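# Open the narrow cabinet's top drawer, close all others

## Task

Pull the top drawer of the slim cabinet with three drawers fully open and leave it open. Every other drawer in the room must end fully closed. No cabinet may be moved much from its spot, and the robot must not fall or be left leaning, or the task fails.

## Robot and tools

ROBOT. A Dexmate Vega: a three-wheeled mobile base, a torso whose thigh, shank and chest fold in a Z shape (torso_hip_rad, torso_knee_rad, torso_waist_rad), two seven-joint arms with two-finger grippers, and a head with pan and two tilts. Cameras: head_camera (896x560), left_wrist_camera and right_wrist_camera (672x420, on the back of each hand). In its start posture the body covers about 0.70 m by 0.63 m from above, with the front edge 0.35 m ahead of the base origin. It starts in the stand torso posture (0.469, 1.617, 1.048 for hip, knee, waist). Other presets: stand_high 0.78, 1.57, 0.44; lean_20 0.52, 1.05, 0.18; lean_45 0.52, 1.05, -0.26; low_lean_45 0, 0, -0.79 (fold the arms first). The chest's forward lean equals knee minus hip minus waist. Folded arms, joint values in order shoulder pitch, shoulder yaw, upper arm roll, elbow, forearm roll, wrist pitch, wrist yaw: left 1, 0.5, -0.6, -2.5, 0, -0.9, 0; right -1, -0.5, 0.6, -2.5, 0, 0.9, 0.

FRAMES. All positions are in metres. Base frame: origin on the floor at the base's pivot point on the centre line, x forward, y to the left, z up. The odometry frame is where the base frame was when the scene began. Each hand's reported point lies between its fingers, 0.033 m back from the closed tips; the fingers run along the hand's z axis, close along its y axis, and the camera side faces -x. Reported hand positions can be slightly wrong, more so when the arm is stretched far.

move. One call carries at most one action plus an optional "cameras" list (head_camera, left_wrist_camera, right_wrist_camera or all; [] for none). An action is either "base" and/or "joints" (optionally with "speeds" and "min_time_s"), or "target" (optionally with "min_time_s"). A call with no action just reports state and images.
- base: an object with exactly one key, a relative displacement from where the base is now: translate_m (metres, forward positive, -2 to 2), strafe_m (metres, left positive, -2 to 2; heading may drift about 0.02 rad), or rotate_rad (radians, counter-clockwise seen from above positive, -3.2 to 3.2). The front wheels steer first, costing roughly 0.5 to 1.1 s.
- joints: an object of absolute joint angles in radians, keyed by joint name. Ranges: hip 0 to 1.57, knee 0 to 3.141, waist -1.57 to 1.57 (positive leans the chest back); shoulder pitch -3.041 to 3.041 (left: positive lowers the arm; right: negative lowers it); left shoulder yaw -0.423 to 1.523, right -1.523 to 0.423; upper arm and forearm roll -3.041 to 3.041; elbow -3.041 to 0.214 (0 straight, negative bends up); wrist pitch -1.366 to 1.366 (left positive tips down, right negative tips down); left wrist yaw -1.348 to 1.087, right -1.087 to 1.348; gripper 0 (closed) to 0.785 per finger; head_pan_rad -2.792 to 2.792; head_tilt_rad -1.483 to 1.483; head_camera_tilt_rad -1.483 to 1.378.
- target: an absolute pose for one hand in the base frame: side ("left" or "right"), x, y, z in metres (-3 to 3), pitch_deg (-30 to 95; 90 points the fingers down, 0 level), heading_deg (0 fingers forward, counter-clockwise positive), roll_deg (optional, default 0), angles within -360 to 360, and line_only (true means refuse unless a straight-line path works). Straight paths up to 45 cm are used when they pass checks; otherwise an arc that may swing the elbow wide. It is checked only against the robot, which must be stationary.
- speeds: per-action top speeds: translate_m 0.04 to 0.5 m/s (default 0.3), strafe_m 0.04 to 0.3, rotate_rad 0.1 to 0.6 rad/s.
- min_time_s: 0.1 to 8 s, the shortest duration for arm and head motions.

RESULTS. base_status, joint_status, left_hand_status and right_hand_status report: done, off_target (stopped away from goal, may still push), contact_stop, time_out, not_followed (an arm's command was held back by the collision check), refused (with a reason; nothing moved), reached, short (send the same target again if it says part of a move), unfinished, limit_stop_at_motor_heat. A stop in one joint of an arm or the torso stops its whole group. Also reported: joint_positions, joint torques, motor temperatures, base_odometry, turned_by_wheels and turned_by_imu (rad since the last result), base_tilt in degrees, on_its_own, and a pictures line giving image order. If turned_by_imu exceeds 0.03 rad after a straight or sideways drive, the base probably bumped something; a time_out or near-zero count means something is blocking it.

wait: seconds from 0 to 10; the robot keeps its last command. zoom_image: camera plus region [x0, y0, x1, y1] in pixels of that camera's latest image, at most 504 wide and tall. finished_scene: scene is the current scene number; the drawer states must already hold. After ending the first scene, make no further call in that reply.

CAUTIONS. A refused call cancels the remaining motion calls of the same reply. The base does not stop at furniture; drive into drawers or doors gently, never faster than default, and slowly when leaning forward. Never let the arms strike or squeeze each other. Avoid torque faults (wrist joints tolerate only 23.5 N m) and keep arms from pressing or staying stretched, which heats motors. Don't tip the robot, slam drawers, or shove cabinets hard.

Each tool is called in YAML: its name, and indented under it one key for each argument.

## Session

move:
  joints: {"head_camera_tilt_rad": 0.3}
  cameras: ["head_camera"]

move:
  joints: {"head_pan_rad": -1.3}
  cameras: ["head_camera"]

move:
  joints: {"head_pan_rad": -2.5}
  cameras: ["head_camera"]

move:
  joints: {"head_pan_rad": 1.3}
  cameras: ["head_camera"]

move:
  joints: {"head_pan_rad": 2.5}
  cameras: ["head_camera"]

Scene clock: 0.87 s.
Joint torques (N m): left_arm=[5.08 0.87 -1.65 -3.67 0.24 -1.44 -0.14] | right_arm=[-5.84 -1.44 0.78 -1.99 0.26 2.31 -0.16]
Motor temperatures (°C): left_arm=[31 31 31 26 40 35 41] | right_arm=[30 27 33 31 36 36 33]
move: done
base_odometry: x=+0.000 y=+0.000 heading=+0.000
turned_by_wheels: +0.000
turned_by_imu: +0.000
base_tilt: forward=+0.0 right=+0.8
base_status: not commanded
joint_positions: torso_hip_rad=+0.469 torso_knee_rad=+1.617 torso_waist_rad=+1.048 left_shoulder_pitch_rad=+2.189 left_shoulder_yaw_rad=-0.007 left_upper_arm_roll_rad=+0.016 left_elbow_rad=-1.090 left_forearm_roll_rad=+0.013 left_wrist_pitch_rad=-0.515 left_wrist_yaw_rad=+0.020 left_gripper_rad=+0.005 right_shoulder_pitch_rad=-2.209 right_shoulder_yaw_rad=-0.016 right_upper_arm_roll_rad=+0.009 right_elbow_rad=-1.106 right_forearm_roll_rad=-0.010 right_wrist_pitch_rad=+0.494 right_wrist_yaw_rad=-0.018 right_gripper_rad=+0.005 head_pan_rad=+0.000 head_tilt_rad=+0.000 head_camera_tilt_rad=+0.300
joint_status: all done
chest: x=-0.0111 y=+0.0000 z=+1.4155 quat_wxyz=(+0.999, +0.000, +0.050, +0.000) (m; base frame)
left_hand: x=+0.1832 y=+0.2195 z=+0.6290 quat_wxyz=(+0.429, +0.002, +0.903, +0.000) pitch_deg=+39.1 heading_deg=-0.2 roll_deg=+0.1 back=up (m; base frame)
right_hand: x=+0.1700 y=-0.2462 z=+0.6246 quat_wxyz=(+0.418, -0.007, +0.908, -0.015) pitch_deg=+40.6 heading_deg=-1.6 roll_deg=-2.5 back=up (m; base frame)
pictures: head_camera

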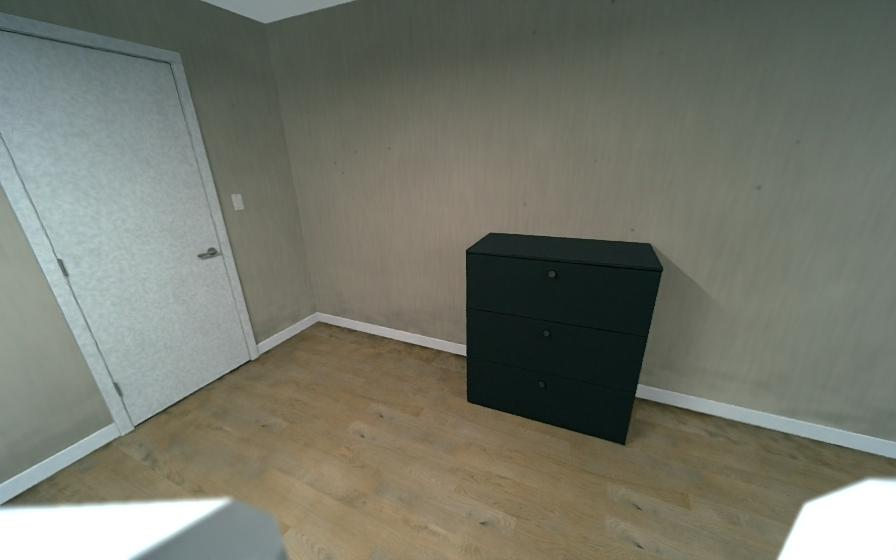

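Scene clock: 2.40 s.
Joint torques (N m): left_arm=[5.99 1.05 -1 -2.7 -0.2 -1.46 0.01] | right_arm=[-5.94 -1.02 0.82 -1.89 0.05 2.1 0.07]
move: done
base_odometry: x=+0.000 y=+0.000 heading=+0.000
turned_by_wheels: +0.000
turned_by_imu: +0.000
base_tilt: forward=+0.0 right=+0.7
base_status: not commanded
joint_positions: torso_hip_rad=+0.469 torso_knee_rad=+1.617 torso_waist_rad=+1.048 left_shoulder_pitch_rad=+2.189 left_shoulder_yaw_rad=-0.007 left_upper_arm_roll_rad=+0.016 left_elbow_rad=-1.090 left_forearm_roll_rad=+0.013 left_wrist_pitch_rad=-0.515 left_wrist_yaw_rad=+0.020 left_gripper_rad=+0.005 right_shoulder_pitch_rad=-2.209 right_shoulder_yaw_rad=-0.016 right_upper_arm_roll_rad=+0.009 right_elbow_rad=-1.106 right_forearm_roll_rad=-0.010 right_wrist_pitch_rad=+0.494 right_wrist_yaw_rad=-0.018 right_gripper_rad=+0.005 head_pan_rad=-1.300 head_tilt_rad=+0.000 head_camera_tilt_rad=+0.300
joint_status: all done
chest: x=-0.0111 y=+0.0000 z=+1.4155 quat_wxyz=(+0.999, +0.000, +0.050, +0.000) (m; base frame)
left_hand: x=+0.1832 y=+0.2195 z=+0.6290 quat_wxyz=(+0.429, +0.002, +0.903, +0.000) pitch_deg=+39.1 heading_deg=-0.2 roll_deg=+0.1 back=up (m; base frame)
right_hand: x=+0.1700 y=-0.2462 z=+0.6246 quat_wxyz=(+0.418, -0.007, +0.908, -0.015) pitch_deg=+40.6 heading_deg=-1.6 roll_deg=-2.5 back=up (m; base frame)
pictures: head_camera

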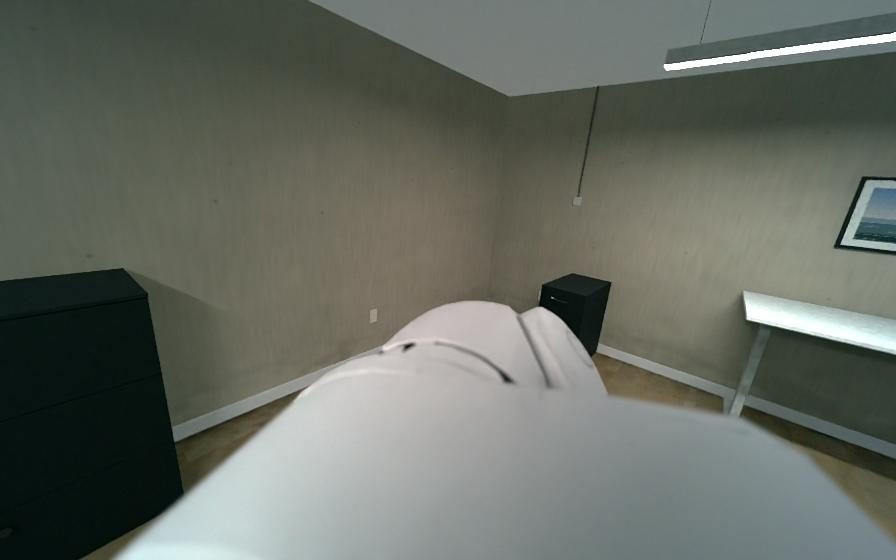

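Scene clock: 3.87 s.
Joint torques (N m): left_arm=[4.8 0.74 -1.47 -1.3 0.06 -1.89 -0.2] | right_arm=[-6.37 -1.57 0.64 -2.5 0.12 2.01 -0.03]
move: done
base_odometry: x=+0.000 y=+0.000 heading=+0.000
turned_by_wheels: +0.000
turned_by_imu: +0.000
base_tilt: forward=+0.0 right=+0.8
base_status: not commanded
joint_positions: torso_hip_rad=+0.469 torso_knee_rad=+1.617 torso_waist_rad=+1.048 left_shoulder_pitch_rad=+2.189 left_shoulder_yaw_rad=-0.007 left_upper_arm_roll_rad=+0.016 left_elbow_rad=-1.090 left_forearm_roll_rad=+0.013 left_wrist_pitch_rad=-0.515 left_wrist_yaw_rad=+0.020 left_gripper_rad=+0.005 right_shoulder_pitch_rad=-2.209 right_shoulder_yaw_rad=-0.016 right_upper_arm_roll_rad=+0.009 right_elbow_rad=-1.106 right_forearm_roll_rad=-0.010 right_wrist_pitch_rad=+0.494 right_wrist_yaw_rad=-0.018 right_gripper_rad=+0.005 head_pan_rad=-2.500 head_tilt_rad=+0.000 head_camera_tilt_rad=+0.300
joint_status: all done
chest: x=-0.0111 y=+0.0000 z=+1.4155 quat_wxyz=(+0.999, +0.000, +0.050, +0.000) (m; base frame)
left_hand: x=+0.1832 y=+0.2195 z=+0.6290 quat_wxyz=(+0.429, +0.002, +0.903, +0.000) pitch_deg=+39.1 heading_deg=-0.2 roll_deg=+0.1 back=up (m; base frame)
right_hand: x=+0.1700 y=-0.2462 z=+0.6246 quat_wxyz=(+0.418, -0.007, +0.908, -0.015) pitch_deg=+40.6 heading_deg=-1.6 roll_deg=-2.5 back=up (m; base frame)
pictures: head_camera

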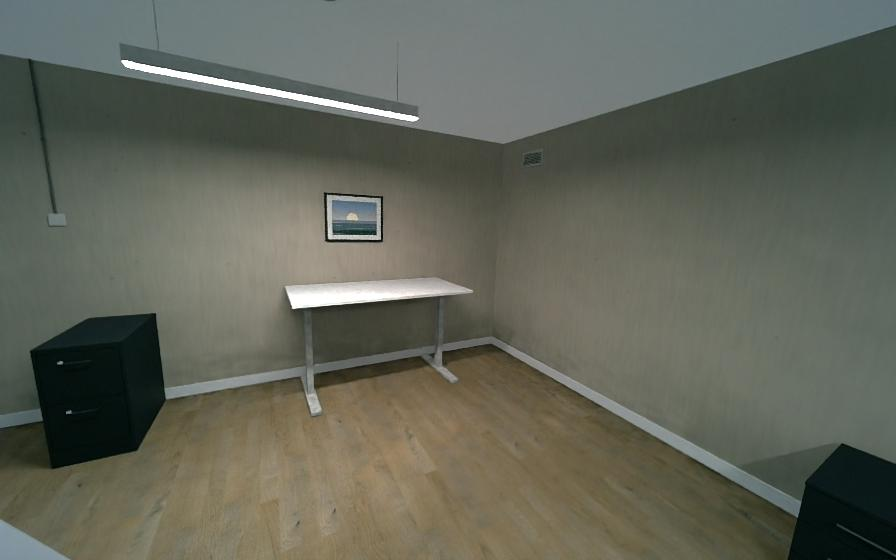

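Scene clock: 7.07 s.
Joint torques (N m): left_arm=[5.39 -0.49 -0.74 -2.55 0.14 -1.63 0.04] | right_arm=[-5.86 -2.79 0.25 -1.46 0.02 1.93 -0.02]
move: done
base_odometry: x=+0.000 y=+0.000 heading=+0.000
turned_by_wheels: +0.000
turned_by_imu: +0.000
base_tilt: forward=+0.1 right=+0.8
base_status: not commanded
joint_positions: torso_hip_rad=+0.469 torso_knee_rad=+1.617 torso_waist_rad=+1.048 left_shoulder_pitch_rad=+2.189 left_shoulder_yaw_rad=-0.007 left_upper_arm_roll_rad=+0.016 left_elbow_rad=-1.090 left_forearm_roll_rad=+0.013 left_wrist_pitch_rad=-0.515 left_wrist_yaw_rad=+0.020 left_gripper_rad=+0.005 right_shoulder_pitch_rad=-2.209 right_shoulder_yaw_rad=-0.016 right_upper_arm_roll_rad=+0.009 right_elbow_rad=-1.106 right_forearm_roll_rad=-0.010 right_wrist_pitch_rad=+0.494 right_wrist_yaw_rad=-0.018 right_gripper_rad=+0.005 head_pan_rad=+1.300 head_tilt_rad=+0.000 head_camera_tilt_rad=+0.300
joint_status: all done
chest: x=-0.0111 y=+0.0000 z=+1.4155 quat_wxyz=(+0.999, +0.000, +0.050, +0.000) (m; base frame)
left_hand: x=+0.1832 y=+0.2195 z=+0.6290 quat_wxyz=(+0.429, +0.002, +0.903, +0.000) pitch_deg=+39.1 heading_deg=-0.2 roll_deg=+0.1 back=up (m; base frame)
right_hand: x=+0.1700 y=-0.2462 z=+0.6246 quat_wxyz=(+0.418, -0.007, +0.908, -0.015) pitch_deg=+40.6 heading_deg=-1.6 roll_deg=-2.5 back=up (m; base frame)
pictures: head_camera

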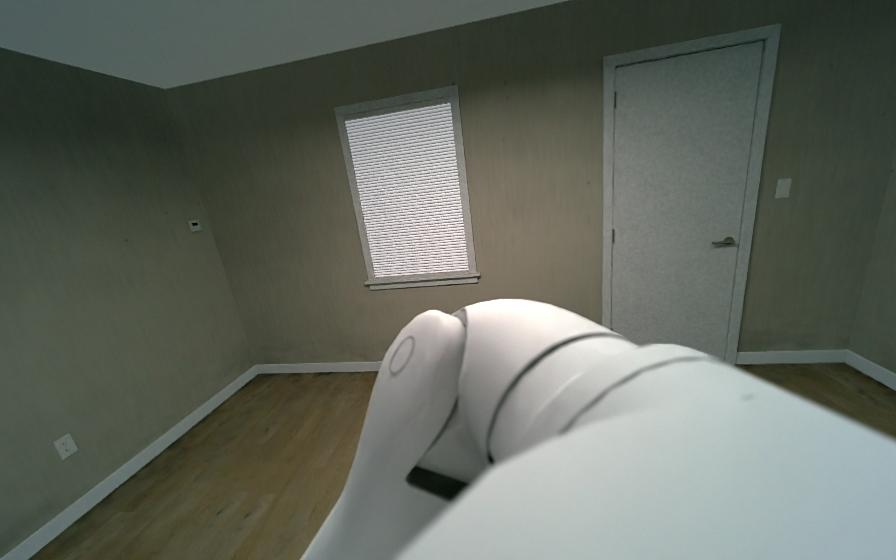

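Scene clock: 8.53 s.
Joint torques (N m): left_arm=[5.74 0 -1.17 -2.88 0.1 -1.33 -0.13] | right_arm=[-5.59 -0.96 0.78 -2.09 0 1.53 -0.07]
move: done
base_odometry: x=+0.000 y=+0.000 heading=+0.000
turned_by_wheels: +0.000
turned_by_imu: +0.000
base_tilt: forward=+0.1 right=+0.7
base_status: not commanded
joint_positions: torso_hip_rad=+0.469 torso_knee_rad=+1.617 torso_waist_rad=+1.048 left_shoulder_pitch_rad=+2.189 left_shoulder_yaw_rad=-0.007 left_upper_arm_roll_rad=+0.016 left_elbow_rad=-1.090 left_forearm_roll_rad=+0.013 left_wrist_pitch_rad=-0.515 left_wrist_yaw_rad=+0.020 left_gripper_rad=+0.005 right_shoulder_pitch_rad=-2.209 right_shoulder_yaw_rad=-0.016 right_upper_arm_roll_rad=+0.009 right_elbow_rad=-1.106 right_forearm_roll_rad=-0.010 right_wrist_pitch_rad=+0.494 right_wrist_yaw_rad=-0.018 right_gripper_rad=+0.005 head_pan_rad=+2.500 head_tilt_rad=+0.000 head_camera_tilt_rad=+0.300
joint_status: all done
chest: x=-0.0111 y=+0.0000 z=+1.4155 quat_wxyz=(+0.999, +0.000, +0.050, +0.000) (m; base frame)
left_hand: x=+0.1832 y=+0.2195 z=+0.6290 quat_wxyz=(+0.429, +0.002, +0.903, +0.000) pitch_deg=+39.1 heading_deg=-0.2 roll_deg=+0.1 back=up (m; base frame)
right_hand: x=+0.1700 y=-0.2462 z=+0.6246 quat_wxyz=(+0.418, -0.007, +0.908, -0.015) pitch_deg=+40.6 heading_deg=-1.6 roll_deg=-2.5 back=up (m; base frame)
pictures: head_camera

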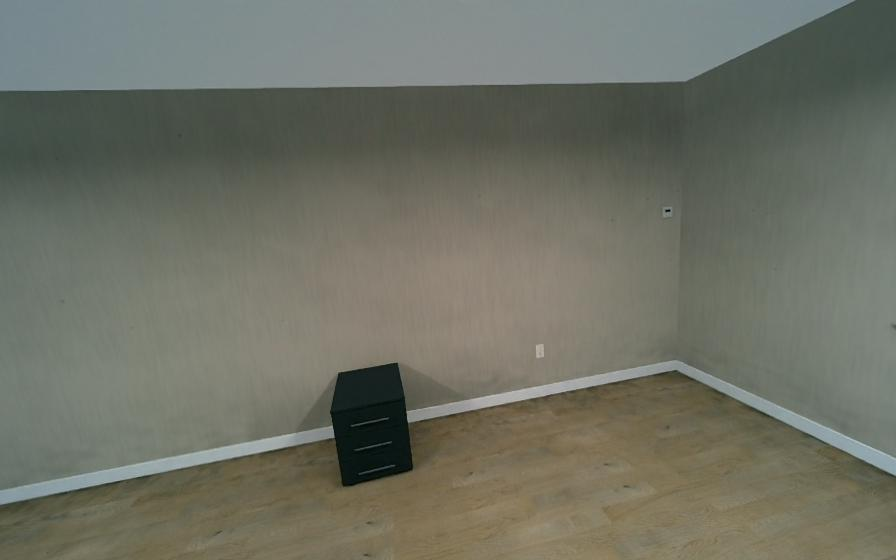

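move:
  base: {"rotate_rad": 2.8}
  joints: {"head_pan_rad": 0, "head_camera_tilt_rad": 0.25, "torso_hip_rad": 0.05, "torso_knee_rad": 0.3, "torso_waist_rad": -0.4, "left_shoulder_pitch_rad": 1.0, "left_elbow_rad": -1.8, "left_wrist_pitch_rad": 0.3, "right_shoulder_pitch_rad": -1.03, "right_shoulder_yaw_rad": 0.37, "right_upper_arm_roll_rad": 0.465, "right_elbow_rad": -1.267, "right_forearm_roll_rad": 1.057, "right_wrist_pitch_rad": -0.296, "right_wrist_yaw_rad": 0.495, "right_gripper_rad": 0.4}
  cameras: ["head_camera", "right_wrist_camera"]

zoom_image:
  camera: "head_camera"
  region: [370, 60, 570, 260]

Scene clock: 16.97 s.
Joint torques (N m): left_arm=[-20.96 -0.74 -0.86 -7.53 0.14 -1.79 0.06] | right_arm=[22.22 2.7 1.09 -7.35 0.79 -0.31 2.42]
move: done
base_odometry: x=+0.003 y=+0.000 heading=+2.809
turned_by_wheels: +2.809
turned_by_imu: +2.793
base_tilt: forward=+0.0 right=+0.8
base_status: done
joint_positions: torso_hip_rad=+0.050 torso_knee_rad=+0.300 torso_waist_rad=-0.400 left_shoulder_pitch_rad=+1.000 left_shoulder_yaw_rad=-0.007 left_upper_arm_roll_rad=+0.016 left_elbow_rad=-1.800 left_forearm_roll_rad=+0.013 left_wrist_pitch_rad=+0.300 left_wrist_yaw_rad=+0.020 left_gripper_rad=+0.005 right_shoulder_pitch_rad=-1.031 right_shoulder_yaw_rad=+0.370 right_upper_arm_roll_rad=+0.465 right_elbow_rad=-1.267 right_forearm_roll_rad=+1.057 right_wrist_pitch_rad=-0.296 right_wrist_yaw_rad=+0.495 right_gripper_rad=+0.400 head_pan_rad=+0.000 head_tilt_rad=+0.000 head_camera_tilt_rad=+0.250
joint_status: all done
chest: x=+0.0086 y=+0.0000 z=+0.9903 quat_wxyz=(+0.948, +0.000, +0.319, +0.000) (m; base frame)
left_hand: x=+0.6948 y=+0.2236 z=+0.6123 quat_wxyz=(+0.652, +0.000, +0.758, +0.005) pitch_deg=+8.6 heading_deg=+0.4 roll_deg=+0.5 back=up (m; base frame)
right_hand: x=+0.6011 y=-0.2133 z=+0.4410 quat_wxyz=(+0.478, +0.521, +0.521, +0.478) pitch_deg=+4.9 heading_deg=+0.1 roll_deg=-90.0 (m; base frame)
pictures: head_camera, right_wrist_camera

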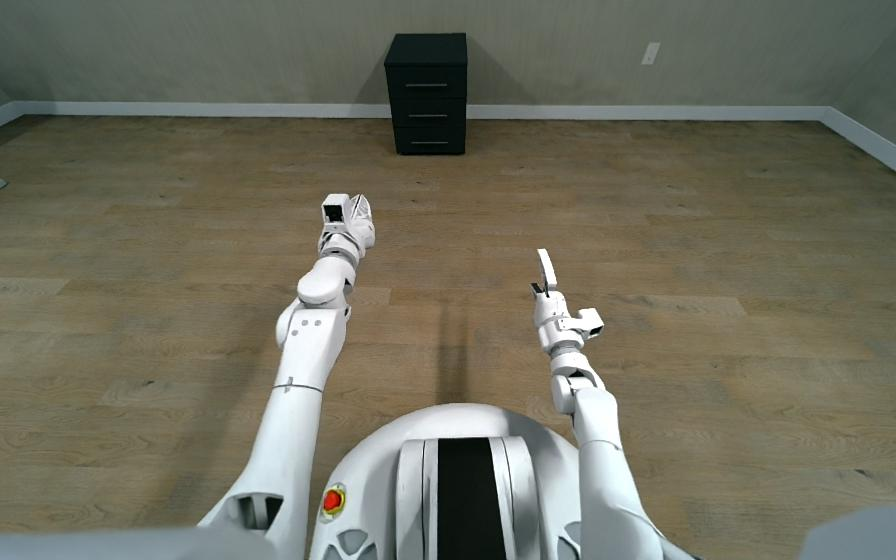

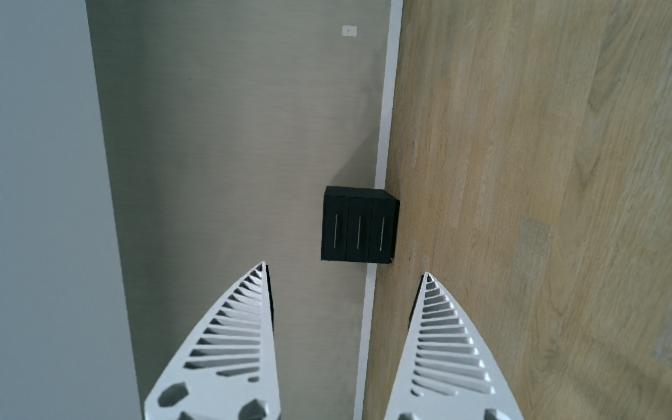

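Scaled by 2.520 from the camera's 896x560 image, which has a finer 960x600 frame.

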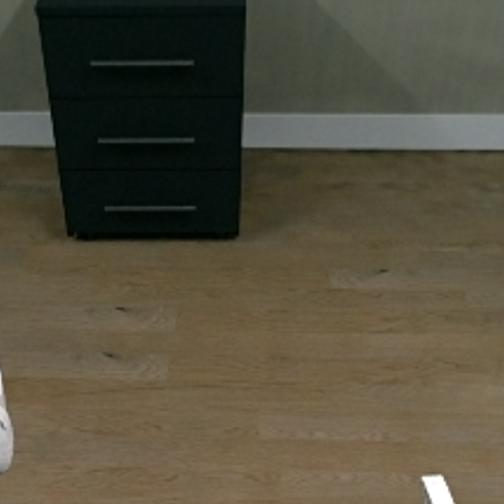

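move:
  base: {"strafe_m": 0.33}

move:
  base: {"translate_m": 1.13}
  speeds: {"translate_m": 0.4}
  cameras: ["head_camera", "right_wrist_camera"]

Scene clock: 21.40 s.
Joint torques (N m): left_arm=[-19.73 0.83 -1.68 -8.06 0.08 -1.35 -0.15] | right_arm=[22.16 1.87 0.96 -6.48 0.76 0.09 2.25]
move: done
base_odometry: x=-0.103 y=-0.311 heading=+2.817
turned_by_wheels: +0.008
turned_by_imu: +0.003
base_tilt: forward=+0.1 right=+0.7
base_status: done
joint_positions: torso_hip_rad=+0.050 torso_knee_rad=+0.300 torso_waist_rad=-0.400 left_shoulder_pitch_rad=+1.000 left_shoulder_yaw_rad=-0.007 left_upper_arm_roll_rad=+0.016 left_elbow_rad=-1.800 left_forearm_roll_rad=+0.013 left_wrist_pitch_rad=+0.300 left_wrist_yaw_rad=+0.020 left_gripper_rad=+0.005 right_shoulder_pitch_rad=-1.030 right_shoulder_yaw_rad=+0.370 right_upper_arm_roll_rad=+0.465 right_elbow_rad=-1.267 right_forearm_roll_rad=+1.057 right_wrist_pitch_rad=-0.296 right_wrist_yaw_rad=+0.495 right_gripper_rad=+0.400 head_pan_rad=+0.000 head_tilt_rad=+0.000 head_camera_tilt_rad=+0.250
joint_status: not commanded
chest: x=+0.0086 y=+0.0000 z=+0.9903 quat_wxyz=(+0.948, +0.000, +0.319, +0.000) (m; base frame)
left_hand: x=+0.6949 y=+0.2236 z=+0.6124 quat_wxyz=(+0.652, +0.000, +0.758, +0.005) pitch_deg=+8.6 heading_deg=+0.4 roll_deg=+0.5 back=up (m; base frame)
right_hand: x=+0.6012 y=-0.2133 z=+0.4412 quat_wxyz=(+0.478, +0.521, +0.521, +0.479) pitch_deg=+4.9 heading_deg=+0.1 roll_deg=-90.0 (m; base frame)
pictures: none

Scene clock: 26.60 s.
Joint torques (N m): left_arm=[-19.71 -0.13 -0.29 -8 0.12 -1.53 0.02] | right_arm=[20.6 2.45 0.81 -4.98 0.69 -0.19 2.24]
move: done
base_odometry: x=-1.174 y=+0.049 heading=+2.816
turned_by_wheels: -0.001
turned_by_imu: -0.003
base_tilt: forward=+0.1 right=+0.8
base_status: done
joint_positions: torso_hip_rad=+0.050 torso_knee_rad=+0.300 torso_waist_rad=-0.400 left_shoulder_pitch_rad=+1.000 left_shoulder_yaw_rad=-0.007 left_upper_arm_roll_rad=+0.016 left_elbow_rad=-1.800 left_forearm_roll_rad=+0.013 left_wrist_pitch_rad=+0.300 left_wrist_yaw_rad=+0.020 left_gripper_rad=+0.005 right_shoulder_pitch_rad=-1.030 right_shoulder_yaw_rad=+0.370 right_upper_arm_roll_rad=+0.465 right_elbow_rad=-1.267 right_forearm_roll_rad=+1.057 right_wrist_pitch_rad=-0.296 right_wrist_yaw_rad=+0.495 right_gripper_rad=+0.400 head_pan_rad=+0.000 head_tilt_rad=+0.000 head_camera_tilt_rad=+0.250
joint_status: not commanded
chest: x=+0.0086 y=+0.0000 z=+0.9903 quat_wxyz=(+0.948, +0.000, +0.319, +0.000) (m; base frame)
left_hand: x=+0.6949 y=+0.2236 z=+0.6124 quat_wxyz=(+0.652, +0.000, +0.758, +0.005) pitch_deg=+8.6 heading_deg=+0.4 roll_deg=+0.5 back=up (m; base frame)
right_hand: x=+0.6012 y=-0.2133 z=+0.4411 quat_wxyz=(+0.478, +0.521, +0.521, +0.479) pitch_deg=+4.9 heading_deg=+0.1 roll_deg=-90.0 (m; base frame)
pictures: head_camera, right_wrist_camera

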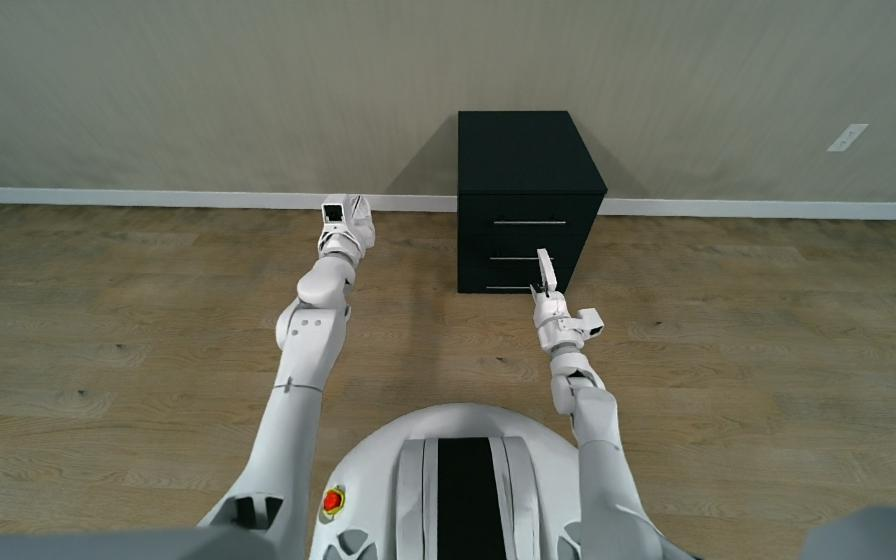

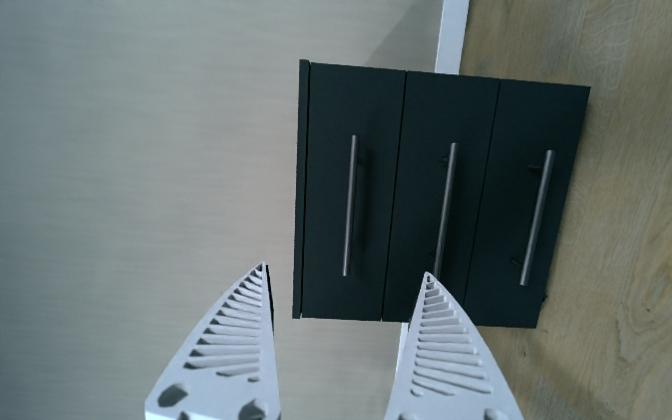

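move:
  base: {"translate_m": 0.222}
  cameras: ["head_camera", "right_wrist_camera"]

Scene clock: 29.43 s.
Joint torques (N m): left_arm=[-19.03 -2.15 -0.63 -6.85 0.26 -2.83 0.11] | right_arm=[20.82 -0.12 1.03 -6.15 0.72 0.36 2.3]
move: done
base_odometry: x=-1.384 y=+0.120 heading=+2.815
turned_by_wheels: -0.001
turned_by_imu: -0.001
base_tilt: forward=+0.1 right=+0.7
base_status: done
joint_positions: torso_hip_rad=+0.050 torso_knee_rad=+0.300 torso_waist_rad=-0.400 left_shoulder_pitch_rad=+1.000 left_shoulder_yaw_rad=-0.007 left_upper_arm_roll_rad=+0.016 left_elbow_rad=-1.800 left_forearm_roll_rad=+0.013 left_wrist_pitch_rad=+0.300 left_wrist_yaw_rad=+0.020 left_gripper_rad=+0.005 right_shoulder_pitch_rad=-1.030 right_shoulder_yaw_rad=+0.370 right_upper_arm_roll_rad=+0.465 right_elbow_rad=-1.267 right_forearm_roll_rad=+1.057 right_wrist_pitch_rad=-0.296 right_wrist_yaw_rad=+0.495 right_gripper_rad=+0.400 head_pan_rad=+0.000 head_tilt_rad=+0.000 head_camera_tilt_rad=+0.250
joint_status: not commanded
chest: x=+0.0086 y=+0.0000 z=+0.9902 quat_wxyz=(+0.948, +0.000, +0.319, +0.000) (m; base frame)
left_hand: x=+0.6949 y=+0.2236 z=+0.6124 quat_wxyz=(+0.652, +0.000, +0.758, +0.005) pitch_deg=+8.6 heading_deg=+0.4 roll_deg=+0.5 back=up (m; base frame)
right_hand: x=+0.6012 y=-0.2133 z=+0.4411 quat_wxyz=(+0.478, +0.521, +0.521, +0.479) pitch_deg=+4.9 heading_deg=+0.1 roll_deg=-90.0 (m; base frame)
pictures: head_camera, right_wrist_camera

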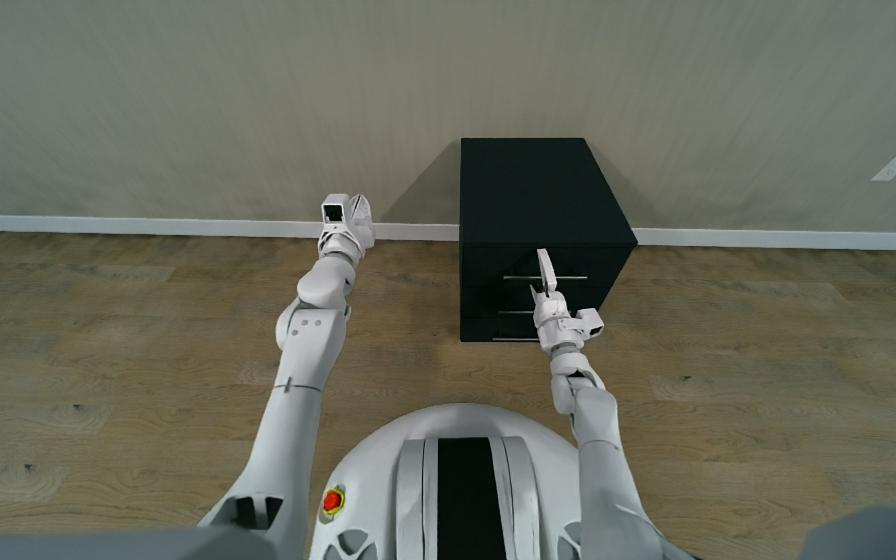

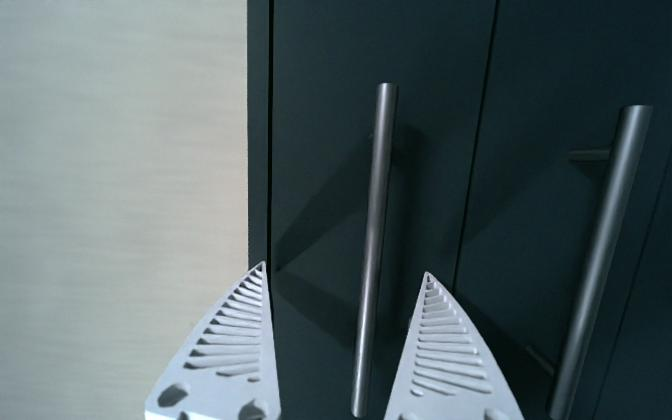

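move:
  target: {"side": "right", "x": 0.619, "y": -0.2133, "z": 0.4245, "pitch_deg": 5, "heading_deg": 0, "roll_deg": 90}

move:
  joints: {"right_gripper_rad": 0.0}
  cameras: ["head_camera", "right_wrist_camera"]

Scene clock: 31.70 s.
Joint torques (N m): left_arm=[-19.86 -0.02 -0.61 -7.72 0.16 -2.72 -0.17] | right_arm=[42.63 -1.29 -1.16 -6.81 0.29 0.66 -1.23]
move: done
base_odometry: x=-1.384 y=+0.120 heading=+2.815
turned_by_wheels: +0.000
turned_by_imu: +0.000
base_tilt: forward=+0.0 right=+0.7
base_status: not commanded
joint_positions: torso_hip_rad=+0.050 torso_knee_rad=+0.300 torso_waist_rad=-0.400 left_shoulder_pitch_rad=+1.000 left_shoulder_yaw_rad=-0.007 left_upper_arm_roll_rad=+0.016 left_elbow_rad=-1.800 left_forearm_roll_rad=+0.013 left_wrist_pitch_rad=+0.300 left_wrist_yaw_rad=+0.020 left_gripper_rad=+0.005 right_shoulder_pitch_rad=-0.940 right_shoulder_yaw_rad=+0.329 right_upper_arm_roll_rad=+0.484 right_elbow_rad=-1.100 right_forearm_roll_rad=+1.044 right_wrist_pitch_rad=-0.249 right_wrist_yaw_rad=+0.552 right_gripper_rad=+0.400 head_pan_rad=+0.000 head_tilt_rad=+0.000 head_camera_tilt_rad=+0.250
joint_status: not commanded
chest: x=+0.0085 y=+0.0000 z=+0.9902 quat_wxyz=(+0.948, +0.000, +0.319, +0.000) (m; base frame)
left_hand: x=+0.6949 y=+0.2236 z=+0.6124 quat_wxyz=(+0.652, +0.000, +0.758, +0.005) pitch_deg=+8.6 heading_deg=+0.4 roll_deg=+0.5 back=up (m; base frame)
right_hand: x=+0.6180 y=-0.2131 z=+0.4244 quat_wxyz=(+0.477, +0.522, +0.521, +0.478) pitch_deg=+5.0 heading_deg=+0.0 roll_deg=-90.0 (m; base frame)
right_hand_status: reached (straight line, planned for 0.9 s): 1 mm and 0.0 deg off.
pictures: none

Scene clock: 32.73 s.
Joint torques (N m): left_arm=[-20.43 -0.92 -0.62 -7.41 0.21 -1.87 -0.04] | right_arm=[37.19 -0.51 -2.32 -6.19 0.75 0.21 1.61]
move: done
base_odometry: x=-1.384 y=+0.120 heading=+2.815
turned_by_wheels: +0.000
turned_by_imu: +0.000
base_tilt: forward=+0.1 right=+0.8
base_status: not commanded
joint_positions: torso_hip_rad=+0.050 torso_knee_rad=+0.300 torso_waist_rad=-0.400 left_shoulder_pitch_rad=+1.000 left_shoulder_yaw_rad=-0.007 left_upper_arm_roll_rad=+0.016 left_elbow_rad=-1.800 left_forearm_roll_rad=+0.013 left_wrist_pitch_rad=+0.300 left_wrist_yaw_rad=+0.020 left_gripper_rad=+0.005 right_shoulder_pitch_rad=-0.938 right_shoulder_yaw_rad=+0.328 right_upper_arm_roll_rad=+0.485 right_elbow_rad=-1.097 right_forearm_roll_rad=+1.043 right_wrist_pitch_rad=-0.248 right_wrist_yaw_rad=+0.552 right_gripper_rad=+0.000 head_pan_rad=+0.000 head_tilt_rad=+0.000 head_camera_tilt_rad=+0.250
joint_status: all done
chest: x=+0.0086 y=+0.0000 z=+0.9902 quat_wxyz=(+0.948, +0.000, +0.319, +0.000) (m; base frame)
left_hand: x=+0.6949 y=+0.2236 z=+0.6124 quat_wxyz=(+0.652, +0.000, +0.758, +0.005) pitch_deg=+8.6 heading_deg=+0.4 roll_deg=+0.5 back=up (m; base frame)
right_hand: x=+0.6183 y=-0.2131 z=+0.4238 quat_wxyz=(+0.477, +0.522, +0.522, +0.478) pitch_deg=+5.1 heading_deg=+0.0 roll_deg=-90.0 (m; base frame)
pictures: head_camera, right_wrist_camera

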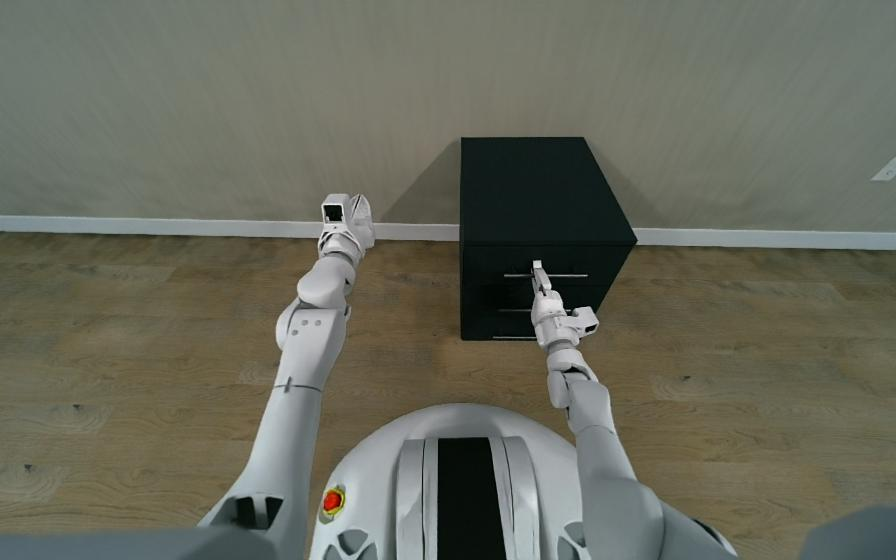

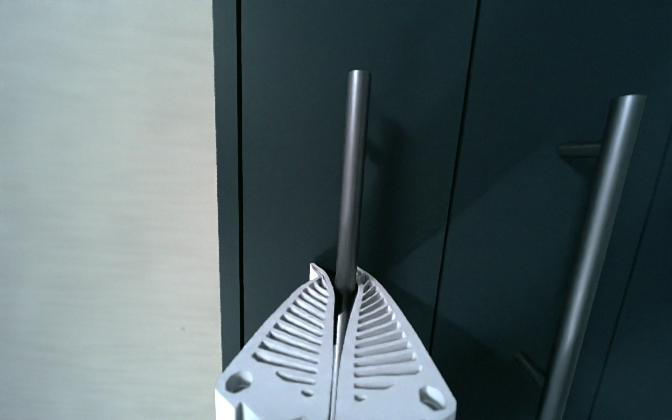

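move:
  base: {"translate_m": -0.33}
  speeds: {"translate_m": 0.1}
  cameras: ["head_camera", "right_wrist_camera"]

Scene clock: 37.17 s.
Joint torques (N m): left_arm=[-19.14 -0.93 -0.52 -7.77 -0.01 -2.59 -0.03] | right_arm=[19.38 -1.96 -0.5 -5.45 1.7 2.36 2.92]
move: done
base_odometry: x=-1.071 y=+0.014 heading=+2.815
turned_by_wheels: -0.001
turned_by_imu: +0.000
base_tilt: forward=+0.0 right=+0.7
base_status: done
joint_positions: torso_hip_rad=+0.050 torso_knee_rad=+0.300 torso_waist_rad=-0.400 left_shoulder_pitch_rad=+1.000 left_shoulder_yaw_rad=-0.007 left_upper_arm_roll_rad=+0.016 left_elbow_rad=-1.800 left_forearm_roll_rad=+0.013 left_wrist_pitch_rad=+0.300 left_wrist_yaw_rad=+0.020 left_gripper_rad=+0.005 right_shoulder_pitch_rad=-0.937 right_shoulder_yaw_rad=+0.328 right_upper_arm_roll_rad=+0.484 right_elbow_rad=-1.096 right_forearm_roll_rad=+1.043 right_wrist_pitch_rad=-0.248 right_wrist_yaw_rad=+0.552 right_gripper_rad=+0.000 head_pan_rad=+0.000 head_tilt_rad=+0.000 head_camera_tilt_rad=+0.250
joint_status: not commanded
chest: x=+0.0086 y=+0.0000 z=+0.9902 quat_wxyz=(+0.948, +0.000, +0.319, +0.000) (m; base frame)
left_hand: x=+0.6949 y=+0.2236 z=+0.6123 quat_wxyz=(+0.652, +0.000, +0.758, +0.005) pitch_deg=+8.6 heading_deg=+0.4 roll_deg=+0.5 back=up (m; base frame)
right_hand: x=+0.6187 y=-0.2128 z=+0.4240 quat_wxyz=(+0.477, +0.521, +0.522, +0.478) pitch_deg=+5.1 heading_deg=+0.1 roll_deg=-90.0 (m; base frame)
pictures: head_camera, right_wrist_camera

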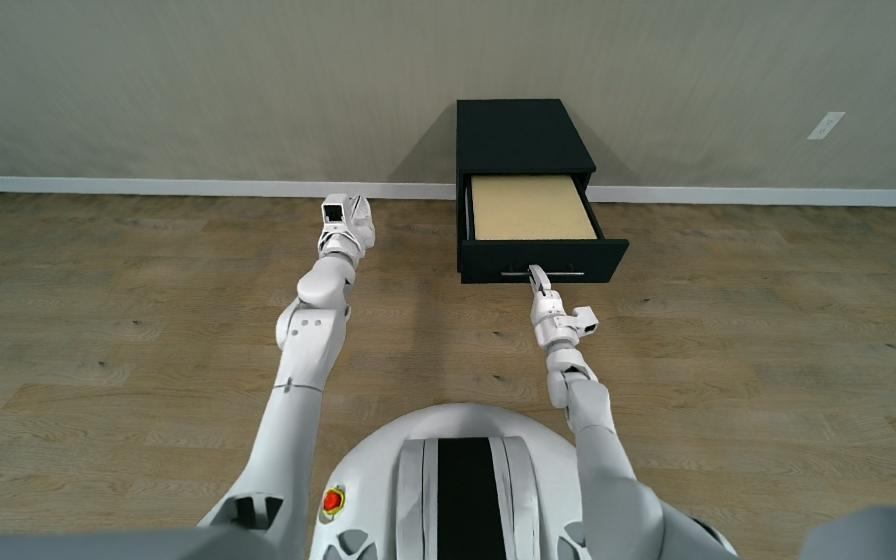

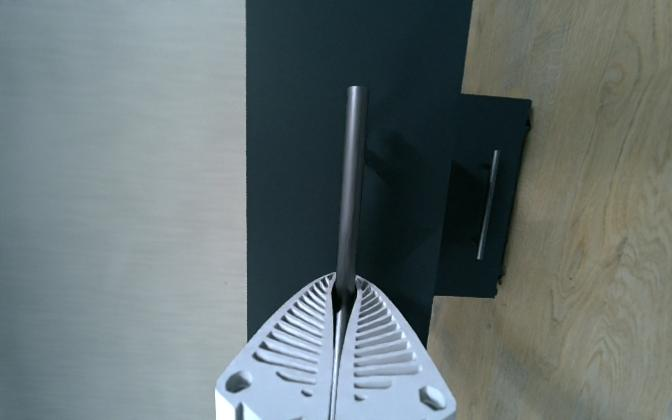

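move:
  base: {"translate_m": -0.085}
  speeds: {"translate_m": 0.06}
  cameras: ["head_camera", "right_wrist_camera"]

zoom_image:
  camera: "head_camera"
  region: [440, 80, 640, 300]

Scene clock: 39.37 s.
Joint torques (N m): left_arm=[-19.04 0.81 -1.04 -7.44 0.21 -1.66 0.18] | right_arm=[17.97 -2.84 -0.22 -6.13 0.81 0.37 2.22]
move: done
base_odometry: x=-0.991 y=-0.013 heading=+2.814
turned_by_wheels: -0.001
turned_by_imu: -0.001
base_tilt: forward=+0.0 right=+0.7
base_status: done
joint_positions: torso_hip_rad=+0.050 torso_knee_rad=+0.300 torso_waist_rad=-0.400 left_shoulder_pitch_rad=+1.000 left_shoulder_yaw_rad=-0.007 left_upper_arm_roll_rad=+0.016 left_elbow_rad=-1.800 left_forearm_roll_rad=+0.013 left_wrist_pitch_rad=+0.300 left_wrist_yaw_rad=+0.020 left_gripper_rad=+0.005 right_shoulder_pitch_rad=-0.937 right_shoulder_yaw_rad=+0.328 right_upper_arm_roll_rad=+0.484 right_elbow_rad=-1.096 right_forearm_roll_rad=+1.043 right_wrist_pitch_rad=-0.248 right_wrist_yaw_rad=+0.552 right_gripper_rad=+0.000 head_pan_rad=+0.000 head_tilt_rad=+0.000 head_camera_tilt_rad=+0.250
joint_status: not commanded
chest: x=+0.0086 y=+0.0000 z=+0.9902 quat_wxyz=(+0.948, +0.000, +0.319, +0.000) (m; base frame)
left_hand: x=+0.6949 y=+0.2236 z=+0.6124 quat_wxyz=(+0.652, +0.000, +0.758, +0.005) pitch_deg=+8.6 heading_deg=+0.4 roll_deg=+0.5 back=up (m; base frame)
right_hand: x=+0.6188 y=-0.2131 z=+0.4242 quat_wxyz=(+0.477, +0.521, +0.522, +0.478) pitch_deg=+5.0 heading_deg=+0.0 roll_deg=-90.0 (m; base frame)
pictures: head_camera, right_wrist_camera

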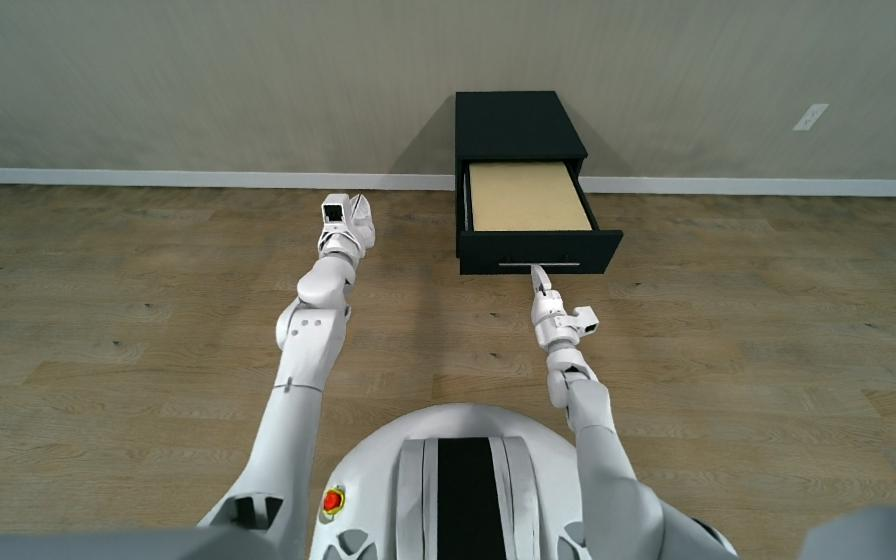

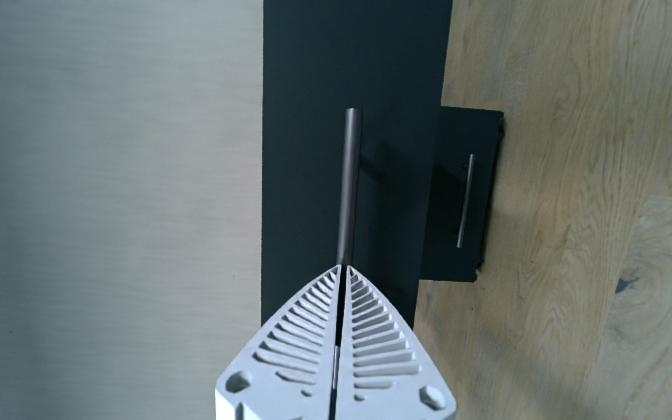

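Scaled by 2.291 from the camera's 896x560 image, which has a finer 960x600 frame.

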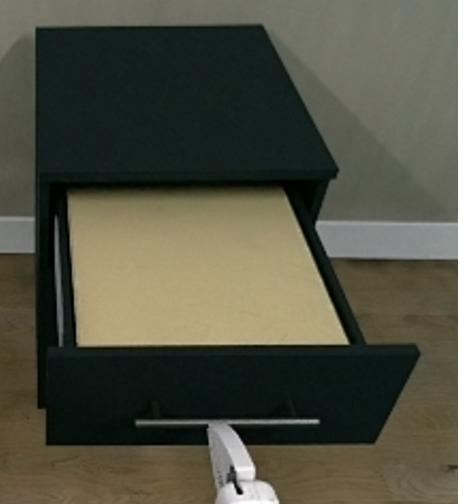

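finished_scene:
  scene: 2

The scene is finished: the task was done.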